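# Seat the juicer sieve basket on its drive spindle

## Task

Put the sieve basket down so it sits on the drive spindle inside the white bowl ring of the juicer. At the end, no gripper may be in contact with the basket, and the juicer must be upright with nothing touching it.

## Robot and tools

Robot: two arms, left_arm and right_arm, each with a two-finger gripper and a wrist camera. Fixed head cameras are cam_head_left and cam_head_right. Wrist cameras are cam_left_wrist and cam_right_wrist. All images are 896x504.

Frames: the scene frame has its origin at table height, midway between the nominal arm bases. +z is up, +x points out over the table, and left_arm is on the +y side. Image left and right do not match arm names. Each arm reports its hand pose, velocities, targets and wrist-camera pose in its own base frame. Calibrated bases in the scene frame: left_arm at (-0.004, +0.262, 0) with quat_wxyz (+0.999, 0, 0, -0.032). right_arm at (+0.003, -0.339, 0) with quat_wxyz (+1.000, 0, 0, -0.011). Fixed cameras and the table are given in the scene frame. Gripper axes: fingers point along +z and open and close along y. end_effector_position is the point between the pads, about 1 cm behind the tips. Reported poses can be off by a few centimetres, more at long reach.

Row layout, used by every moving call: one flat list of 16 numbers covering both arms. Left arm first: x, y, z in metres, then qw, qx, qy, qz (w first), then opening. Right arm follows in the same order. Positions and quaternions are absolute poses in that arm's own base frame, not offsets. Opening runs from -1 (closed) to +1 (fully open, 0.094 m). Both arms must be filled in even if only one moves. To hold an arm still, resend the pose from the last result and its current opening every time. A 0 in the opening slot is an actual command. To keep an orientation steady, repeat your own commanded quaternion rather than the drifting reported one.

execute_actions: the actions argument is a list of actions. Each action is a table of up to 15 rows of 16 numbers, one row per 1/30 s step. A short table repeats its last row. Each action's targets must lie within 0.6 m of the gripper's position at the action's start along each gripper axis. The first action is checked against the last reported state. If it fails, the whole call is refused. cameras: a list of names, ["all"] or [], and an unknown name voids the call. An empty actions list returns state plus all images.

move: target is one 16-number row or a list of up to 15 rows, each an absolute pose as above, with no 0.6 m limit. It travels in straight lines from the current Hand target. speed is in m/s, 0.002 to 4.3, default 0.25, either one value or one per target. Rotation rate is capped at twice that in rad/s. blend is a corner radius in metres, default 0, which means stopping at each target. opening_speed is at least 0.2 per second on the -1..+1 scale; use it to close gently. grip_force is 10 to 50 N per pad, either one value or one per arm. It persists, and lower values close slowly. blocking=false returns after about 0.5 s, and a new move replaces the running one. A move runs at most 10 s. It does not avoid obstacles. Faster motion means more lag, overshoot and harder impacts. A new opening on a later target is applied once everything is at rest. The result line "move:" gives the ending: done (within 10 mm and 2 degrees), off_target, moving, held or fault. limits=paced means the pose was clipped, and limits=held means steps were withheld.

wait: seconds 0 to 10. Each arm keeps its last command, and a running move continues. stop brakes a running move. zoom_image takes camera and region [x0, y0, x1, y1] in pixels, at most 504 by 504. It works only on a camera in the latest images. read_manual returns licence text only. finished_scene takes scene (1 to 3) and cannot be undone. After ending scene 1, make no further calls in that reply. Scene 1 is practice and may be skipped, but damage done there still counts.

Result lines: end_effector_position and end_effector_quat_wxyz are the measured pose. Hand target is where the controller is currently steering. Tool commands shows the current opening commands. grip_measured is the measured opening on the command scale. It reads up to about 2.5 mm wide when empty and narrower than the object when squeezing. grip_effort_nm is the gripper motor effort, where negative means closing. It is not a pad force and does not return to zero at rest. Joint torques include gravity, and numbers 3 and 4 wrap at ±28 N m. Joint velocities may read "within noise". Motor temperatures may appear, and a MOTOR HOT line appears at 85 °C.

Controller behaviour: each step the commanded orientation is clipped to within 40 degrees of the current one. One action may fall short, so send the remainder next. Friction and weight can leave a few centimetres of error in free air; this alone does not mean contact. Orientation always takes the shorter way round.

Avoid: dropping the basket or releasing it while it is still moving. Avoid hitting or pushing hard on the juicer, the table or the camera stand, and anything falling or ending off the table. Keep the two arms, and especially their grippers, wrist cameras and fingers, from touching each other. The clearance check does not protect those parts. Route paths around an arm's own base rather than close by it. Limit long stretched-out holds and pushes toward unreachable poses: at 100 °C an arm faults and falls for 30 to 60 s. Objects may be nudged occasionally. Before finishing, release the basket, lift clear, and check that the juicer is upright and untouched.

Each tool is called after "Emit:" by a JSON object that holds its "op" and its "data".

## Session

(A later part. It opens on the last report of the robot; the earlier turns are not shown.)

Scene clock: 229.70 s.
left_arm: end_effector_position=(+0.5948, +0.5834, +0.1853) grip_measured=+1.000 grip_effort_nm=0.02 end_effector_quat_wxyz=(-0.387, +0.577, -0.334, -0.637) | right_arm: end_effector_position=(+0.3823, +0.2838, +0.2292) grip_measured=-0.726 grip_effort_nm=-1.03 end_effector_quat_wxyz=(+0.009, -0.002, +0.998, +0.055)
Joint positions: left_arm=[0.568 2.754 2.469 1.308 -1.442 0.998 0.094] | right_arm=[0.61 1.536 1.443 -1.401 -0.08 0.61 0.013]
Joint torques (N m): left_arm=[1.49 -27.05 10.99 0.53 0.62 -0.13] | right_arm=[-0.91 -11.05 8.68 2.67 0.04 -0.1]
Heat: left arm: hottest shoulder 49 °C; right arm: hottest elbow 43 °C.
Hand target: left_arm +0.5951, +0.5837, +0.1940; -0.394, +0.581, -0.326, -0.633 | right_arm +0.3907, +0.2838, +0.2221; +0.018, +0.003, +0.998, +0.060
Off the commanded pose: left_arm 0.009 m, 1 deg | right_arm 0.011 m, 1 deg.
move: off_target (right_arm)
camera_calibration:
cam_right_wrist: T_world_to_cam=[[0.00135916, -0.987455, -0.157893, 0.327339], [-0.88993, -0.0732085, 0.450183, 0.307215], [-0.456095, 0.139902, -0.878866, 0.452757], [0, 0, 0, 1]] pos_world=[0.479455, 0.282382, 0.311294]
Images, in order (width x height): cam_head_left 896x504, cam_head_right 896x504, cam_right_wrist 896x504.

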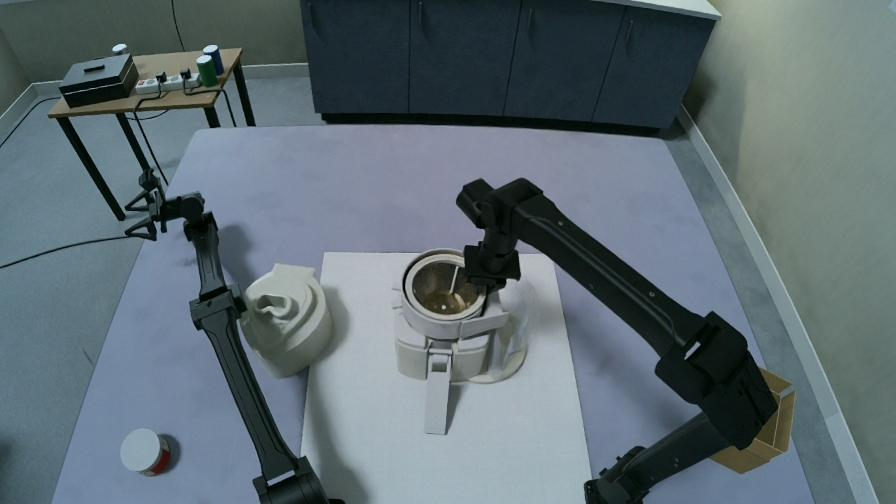

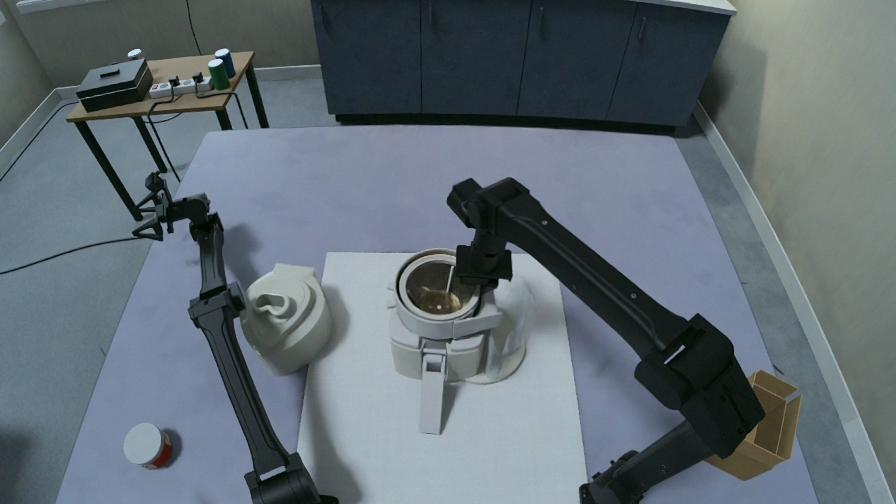

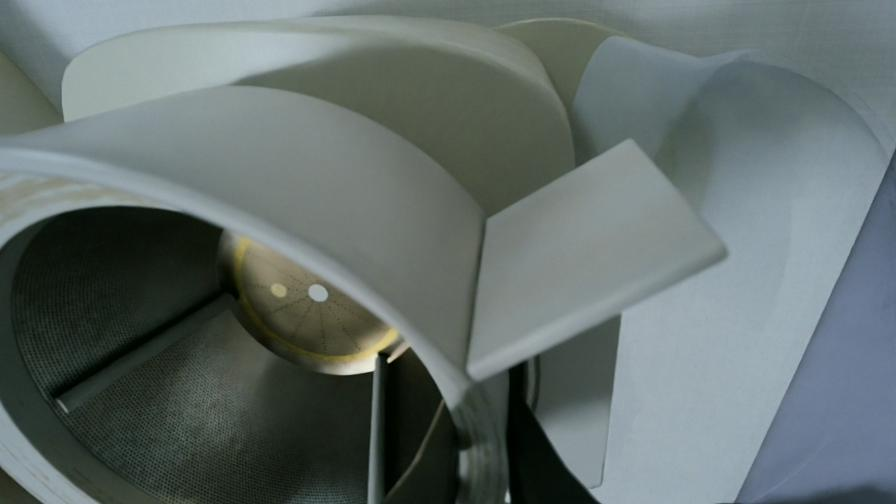

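Emit:
{"op": "move", "data": {"target": [0.5953,0.5837,0.1941,-0.394,0.581,-0.326,-0.633,1,0.390,0.2825,0.205,0.018,0.003,1,0.055,-0.85], "cameras": ["cam_head_right","cam_right_wrist"], "speed": 0.05}}

Emit:
{"op": "zoom_image", "data": {"camera": "cam_head_right", "region": [380, 220, 520, 350]}}

Scene clock: 235.93 s.
left_arm: end_effector_position=(+0.5948, +0.5834, +0.1853) grip_measured=+1.000 grip_effort_nm=0.02 end_effector_quat_wxyz=(-0.387, +0.577, -0.334, -0.637) | right_arm: end_effector_position=(+0.3825, +0.2831, +0.2201) grip_measured=-0.726 grip_effort_nm=-1.03 end_effector_quat_wxyz=(+0.015, -0.004, +0.998, +0.057)
Joint positions: left_arm=[0.568 2.754 2.469 1.308 -1.442 0.998 0.094] | right_arm=[0.61 1.53 1.412 -1.364 -0.076 0.606 0.013]
Joint torques (N m): left_arm=[2.49 -26.75 11.12 0.55 0.67 -0.13] | right_arm=[-1.08 -10.58 8.02 2.56 0.31 -0.03]
Heat: left arm: hottest shoulder 49 °C; right arm: hottest elbow 42 °C.
Hand target: left_arm +0.5951, +0.5837, +0.1940; -0.394, +0.581, -0.326, -0.633 | right_arm +0.3895, +0.2822, +0.2052; +0.018, +0.003, +0.998, +0.055
Off the commanded pose: left_arm 0.009 m, 1 deg | right_arm 0.017 m, 1 deg.
move: off_target (right_arm)
camera_calibration:
cam_right_wrist: T_world_to_cam=[[0.00710466, -0.98687, -0.161363, 0.323643], [-0.895115, -0.078212, 0.438921, 0.317288], [-0.445779, 0.14132, -0.883918, 0.441739], [0, 0, 0, 1]] pos_world=[0.478627, 0.281782, 0.30342]
Images, in order (width x height): cam_head_right 896x504, cam_right_wrist 896x504.

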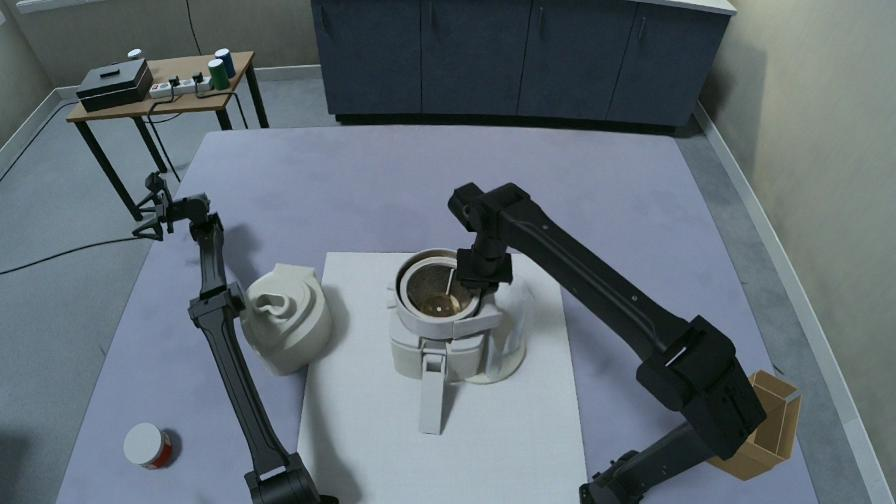

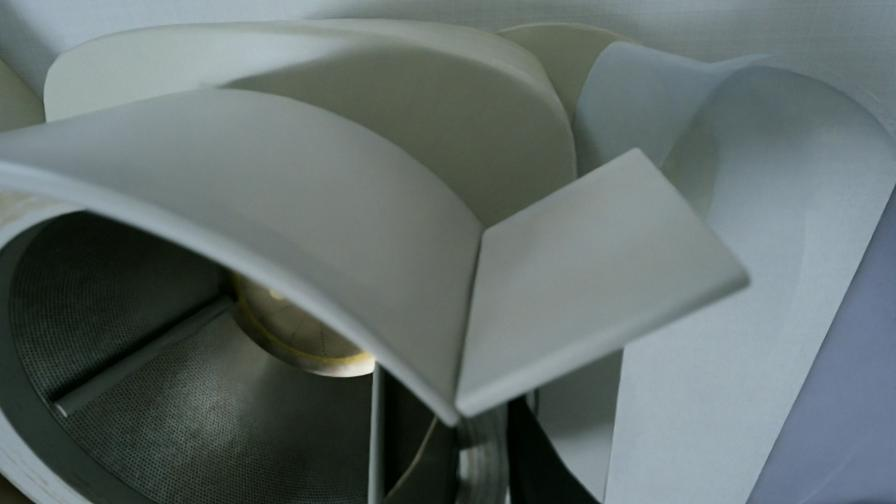

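Scaled by 3.600 from the camera's 896x504 image, which has a finer 1280x720 frame.

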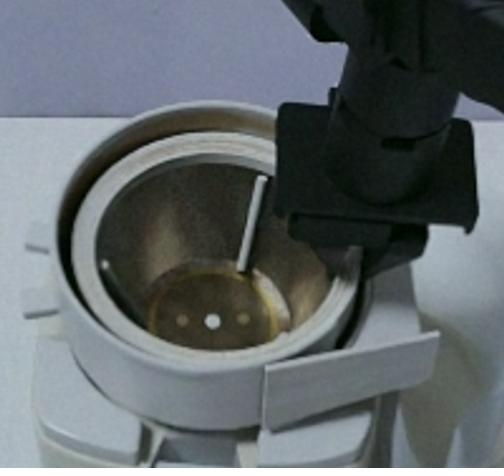

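Emit:
{"op": "move", "data": {"target": [0.5953,0.5837,0.1941,-0.394,0.581,-0.326,-0.633,1,0.390,0.281,0.190,0.01,0.003,1,0.050,-0.85], "cameras": ["cam_head_left","cam_head_right"], "speed": 0.05}}

Emit:
{"op": "zoom_image", "data": {"camera": "cam_head_right", "region": [380, 220, 520, 350]}}

Emit:
{"op": "zoom_image", "data": {"camera": "cam_head_left", "region": [380, 220, 520, 350]}}

Scene clock: 241.47 s.
left_arm: end_effector_position=(+0.5948, +0.5834, +0.1853) grip_measured=+1.000 grip_effort_nm=0.02 end_effector_quat_wxyz=(-0.387, +0.577, -0.334, -0.637) | right_arm: end_effector_position=(+0.3822, +0.2829, +0.2180) grip_measured=-0.726 grip_effort_nm=-1.03 end_effector_quat_wxyz=(+0.018, -0.007, +0.998, +0.059)
Joint positions: left_arm=[0.568 2.754 2.469 1.308 -1.442 0.998 0.094] | right_arm=[0.61 1.525 1.4 -1.348 -0.076 0.601 0.013]
Joint torques (N m): left_arm=[1.85 -27.22 11.15 0.66 0.62 -0.16] | right_arm=[-1.44 -8.88 7.13 2.5 0.19 0.05]
Heat: left arm: hottest shoulder 50 °C; right arm: hottest elbow 41 °C.
Hand target: left_arm +0.5951, +0.5837, +0.1940; -0.394, +0.581, -0.326, -0.633 | right_arm +0.3887, +0.2803, +0.1907; +0.010, +0.003, +0.999, +0.050
Off the commanded pose: left_arm 0.009 m, 1 deg | right_arm 0.029 m, 2 deg.
move: off_target (right_arm)
Images, in order (width x height): cam_head_left 896x504, cam_head_right 896x504.

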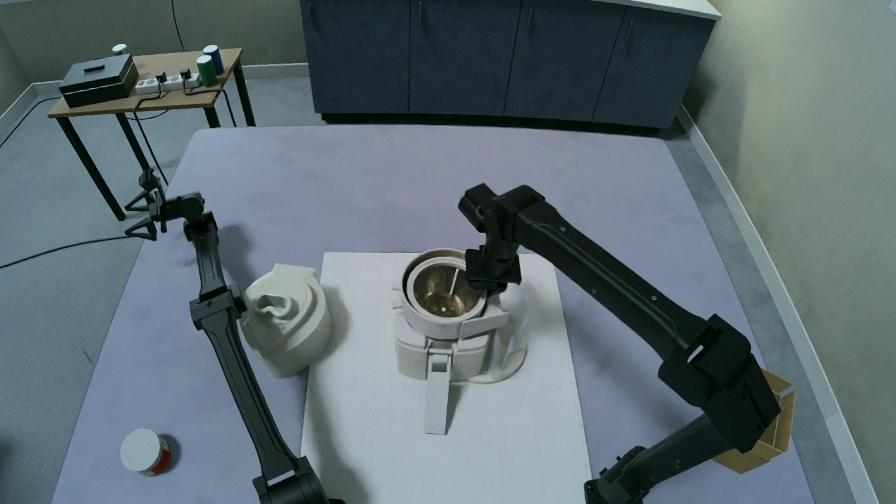

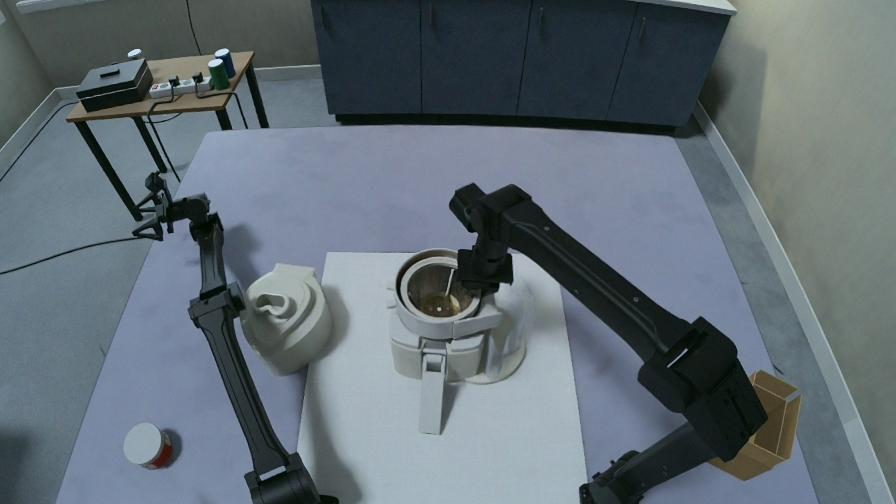

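Scaled by 3.600 from the camera's 896x504 image, which has a finer 1280x720 frame.

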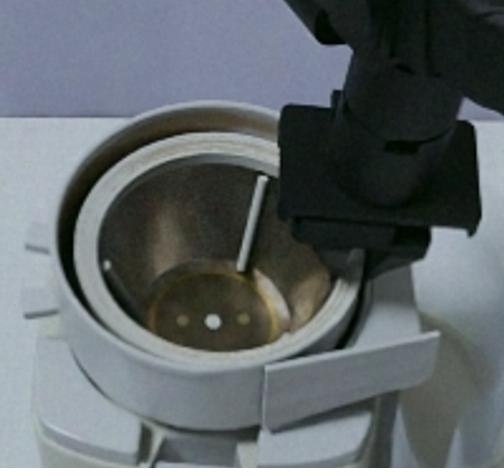

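Scaled by 3.600 from the camera's 896x504 image, which has a finer 1280x720 frame.

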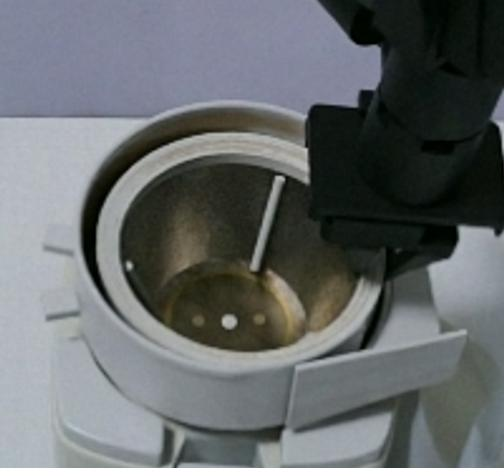

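Emit:
{"op": "move", "data": {"target": [[0.5953,0.5837,0.1941,-0.394,0.581,-0.326,-0.633,1,0.386,0.2825,0.216,0.012,0,1,0.05,-0.85],[0.5953,0.5837,0.1941,-0.394,0.581,-0.326,-0.633,1,0.386,0.2825,0.216,0.012,0,1,0.05,-0.35]], "cameras": ["cam_head_left","cam_head_right"], "speed": 0.05, "opening_speed": 0.4}}

Emit:
{"op": "zoom_image", "data": {"camera": "cam_head_right", "region": [380, 220, 520, 350]}}

Emit:
{"op": "zoom_image", "data": {"camera": "cam_head_left", "region": [380, 220, 520, 350]}}

Scene clock: 250.07 s.
left_arm: end_effector_position=(+0.5948, +0.5834, +0.1853) grip_measured=+1.000 grip_effort_nm=0.02 end_effector_quat_wxyz=(-0.387, +0.577, -0.334, -0.637) | right_arm: end_effector_position=(+0.3813, +0.2812, +0.2182) grip_measured=-0.353 grip_effort_nm=0.09 end_effector_quat_wxyz=(+0.018, -0.007, +0.998, +0.055)
Joint positions: left_arm=[0.568 2.754 2.469 1.308 -1.442 0.998 0.094] | right_arm=[0.61 1.524 1.399 -1.354 -0.071 0.6 0.03]
Joint torques (N m): left_arm=[1.26 -26.23 11.29 0.55 0.63 -0.13] | right_arm=[-0.79 -10.52 11.3 0.46 0.15 0.04]
Heat: left arm: hottest shoulder 50 °C; right arm: hottest elbow 40 °C.
Hand target: left_arm +0.5951, +0.5837, +0.1940; -0.394, +0.581, -0.326, -0.633 | right_arm +0.3858, +0.2824, +0.2159; +0.012, +0.000, +0.999, +0.050
Off the commanded pose: left_arm 0.009 m, 1 deg | right_arm 0.005 m, 1 deg.
move: done
Images, in order (width x height): cam_head_left 896x504, cam_head_right 896x504.

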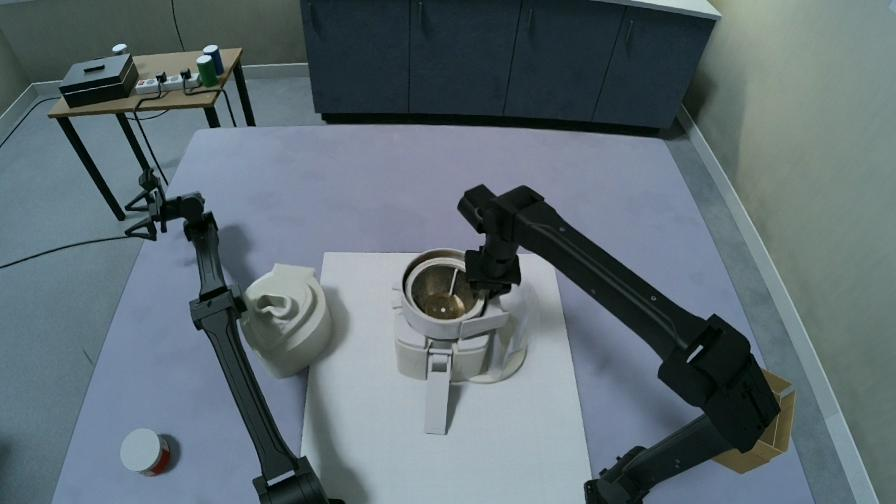

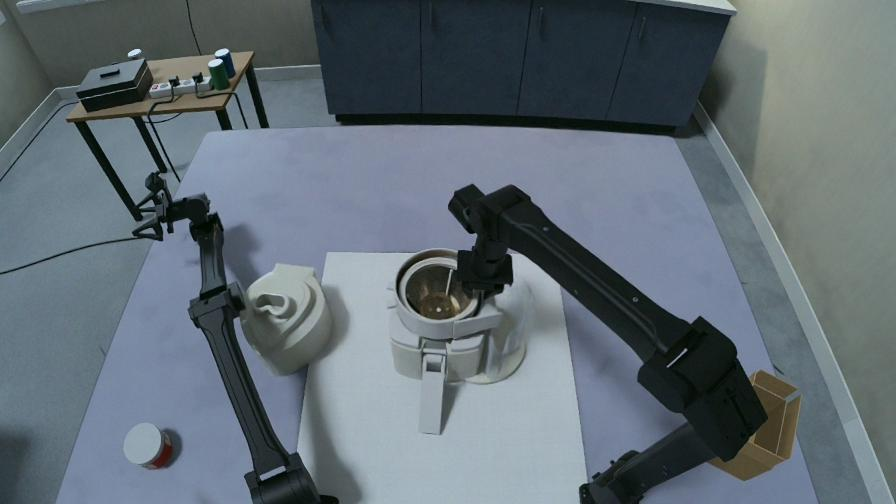

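Scaled by 3.600 from the camera's 896x504 image, which has a finer 1280x720 frame.

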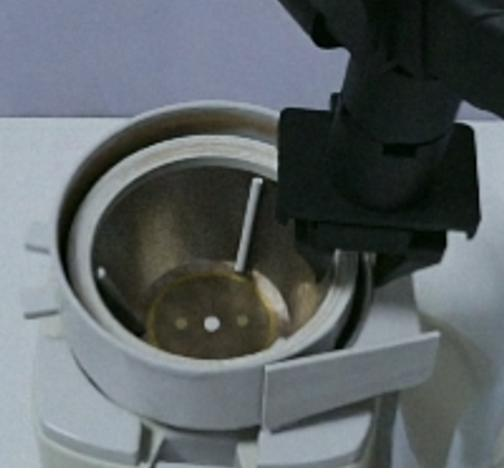

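Scaled by 3.600 from the camera's 896x504 image, which has a finer 1280x720 frame.

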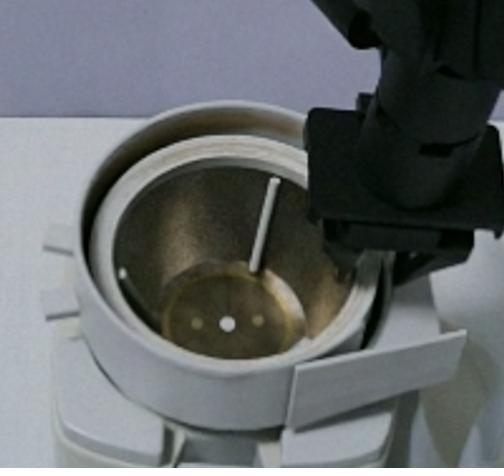

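Emit:
{"op": "move", "data": {"target": [[0.5953,0.5837,0.1941,-0.394,0.581,-0.326,-0.633,1,0.388,0.283,0.25,0.012,0,1,0.055,-0.3],[0.5953,0.5837,0.1941,-0.394,0.581,-0.326,-0.633,1,0.388,0.28,0.32,0,0,1,0,0],[0.5953,0.5837,0.1941,-0.394,0.581,-0.326,-0.633,1,0.33,0.27,0.40,0.34,0,0.94,0,0]], "cameras": ["cam_head_left","cam_head_right","cam_right_wrist"], "speed": [0.06,0.15,0.3]}}

Emit:
{"op": "zoom_image", "data": {"camera": "cam_head_right", "region": [380, 220, 520, 350]}}

Emit:
{"op": "zoom_image", "data": {"camera": "cam_right_wrist", "region": [250, 150, 650, 500]}}

Scene clock: 263.30 s.
left_arm: end_effector_position=(+0.5948, +0.5834, +0.1853) grip_measured=+1.000 grip_effort_nm=0.02 end_effector_quat_wxyz=(-0.387, +0.577, -0.334, -0.637) | right_arm: end_effector_position=(+0.3310, +0.2655, +0.4028) grip_measured=-0.002 grip_effort_nm=0.09 end_effector_quat_wxyz=(+0.336, -0.003, +0.942, -0.006)
Joint positions: left_arm=[0.568 2.754 2.469 1.308 -1.442 0.998 0.094] | right_arm=[0.882 1.188 1.442 -1.353 0.518 0.748 0.047]
Joint torques (N m): left_arm=[2.67 -26.75 11.18 0.64 0.59 -0.1] | right_arm=[0.21 -7.06 9.16 2.48 0.48 0.05]
Heat: left arm: hottest shoulder 50 °C; right arm: hottest elbow 41 °C.
Hand target: left_arm +0.5951, +0.5837, +0.1940; -0.394, +0.581, -0.326, -0.633 | right_arm +0.3300, +0.2699, +0.4000; +0.340, +0.000, +0.940, +0.000
Off the commanded pose: left_arm 0.009 m, 1 deg | right_arm 0.005 m, 1 deg.
move: done; target 2's new opening was sent with right_arm's hand 0.026 m and 2 deg from that target
camera_calibration:
cam_right_wrist: T_world_to_cam=[[0.0290907, -0.999229, -0.0263813, 0.277687], [-0.980644, -0.0234174, -0.194392, 0.458571], [0.193624, 0.0315256, -0.980569, 0.439169], [0, 0, 0, 1]] pos_world=[0.356584, 0.274366, 0.527103]
Images, in order (width x height): cam_head_left 896x504, cam_head_right 896x504, cam_right_wrist 896x504.

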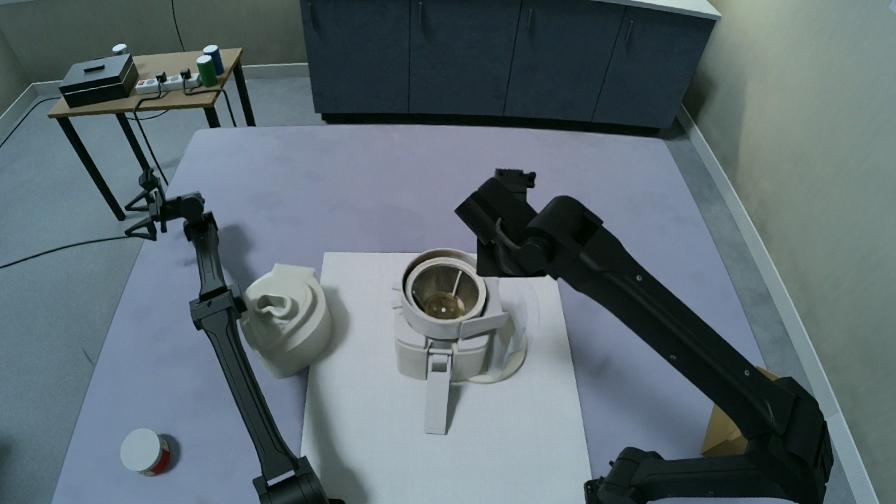

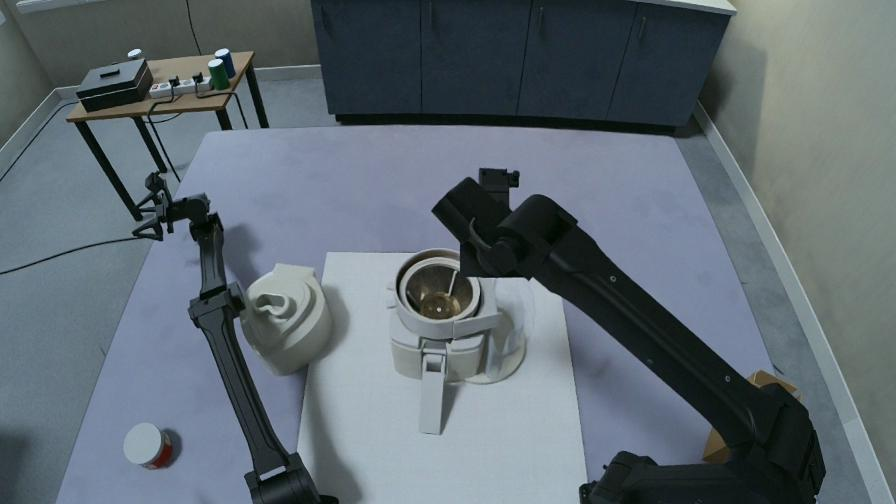

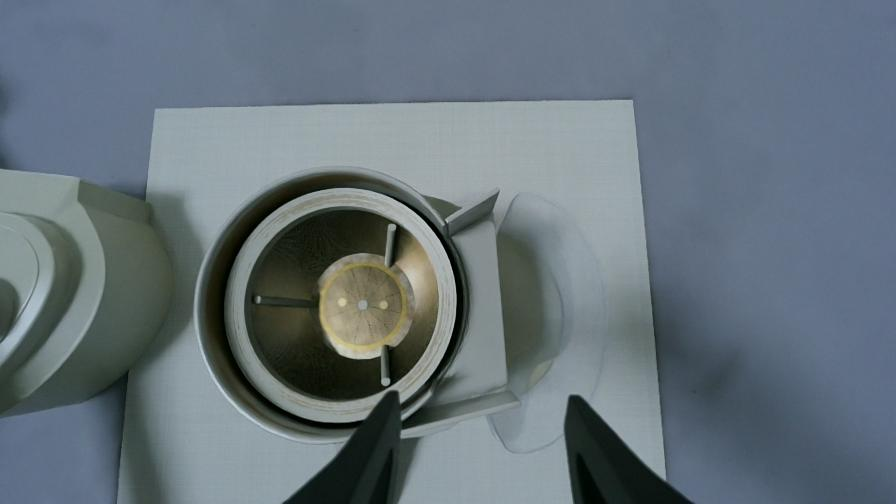

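Scaled by 3.600 from the camera's 896x504 image, which has a finer 1280x720 frame.

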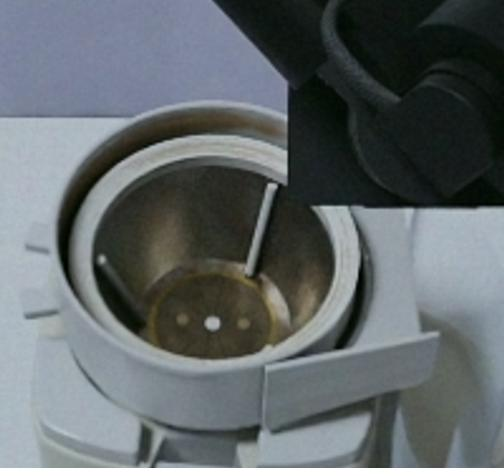

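Scaled by 1.260 from the camera's 896x504 image, which has a finer 1280x720 frame.

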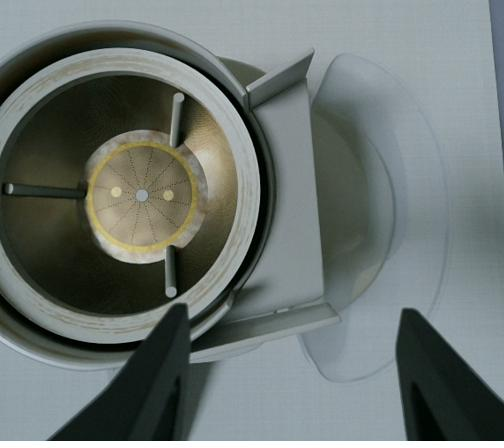

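Emit:
{"op": "finished_scene", "data": {"scene": 1}}

The scene is finished: the task was done.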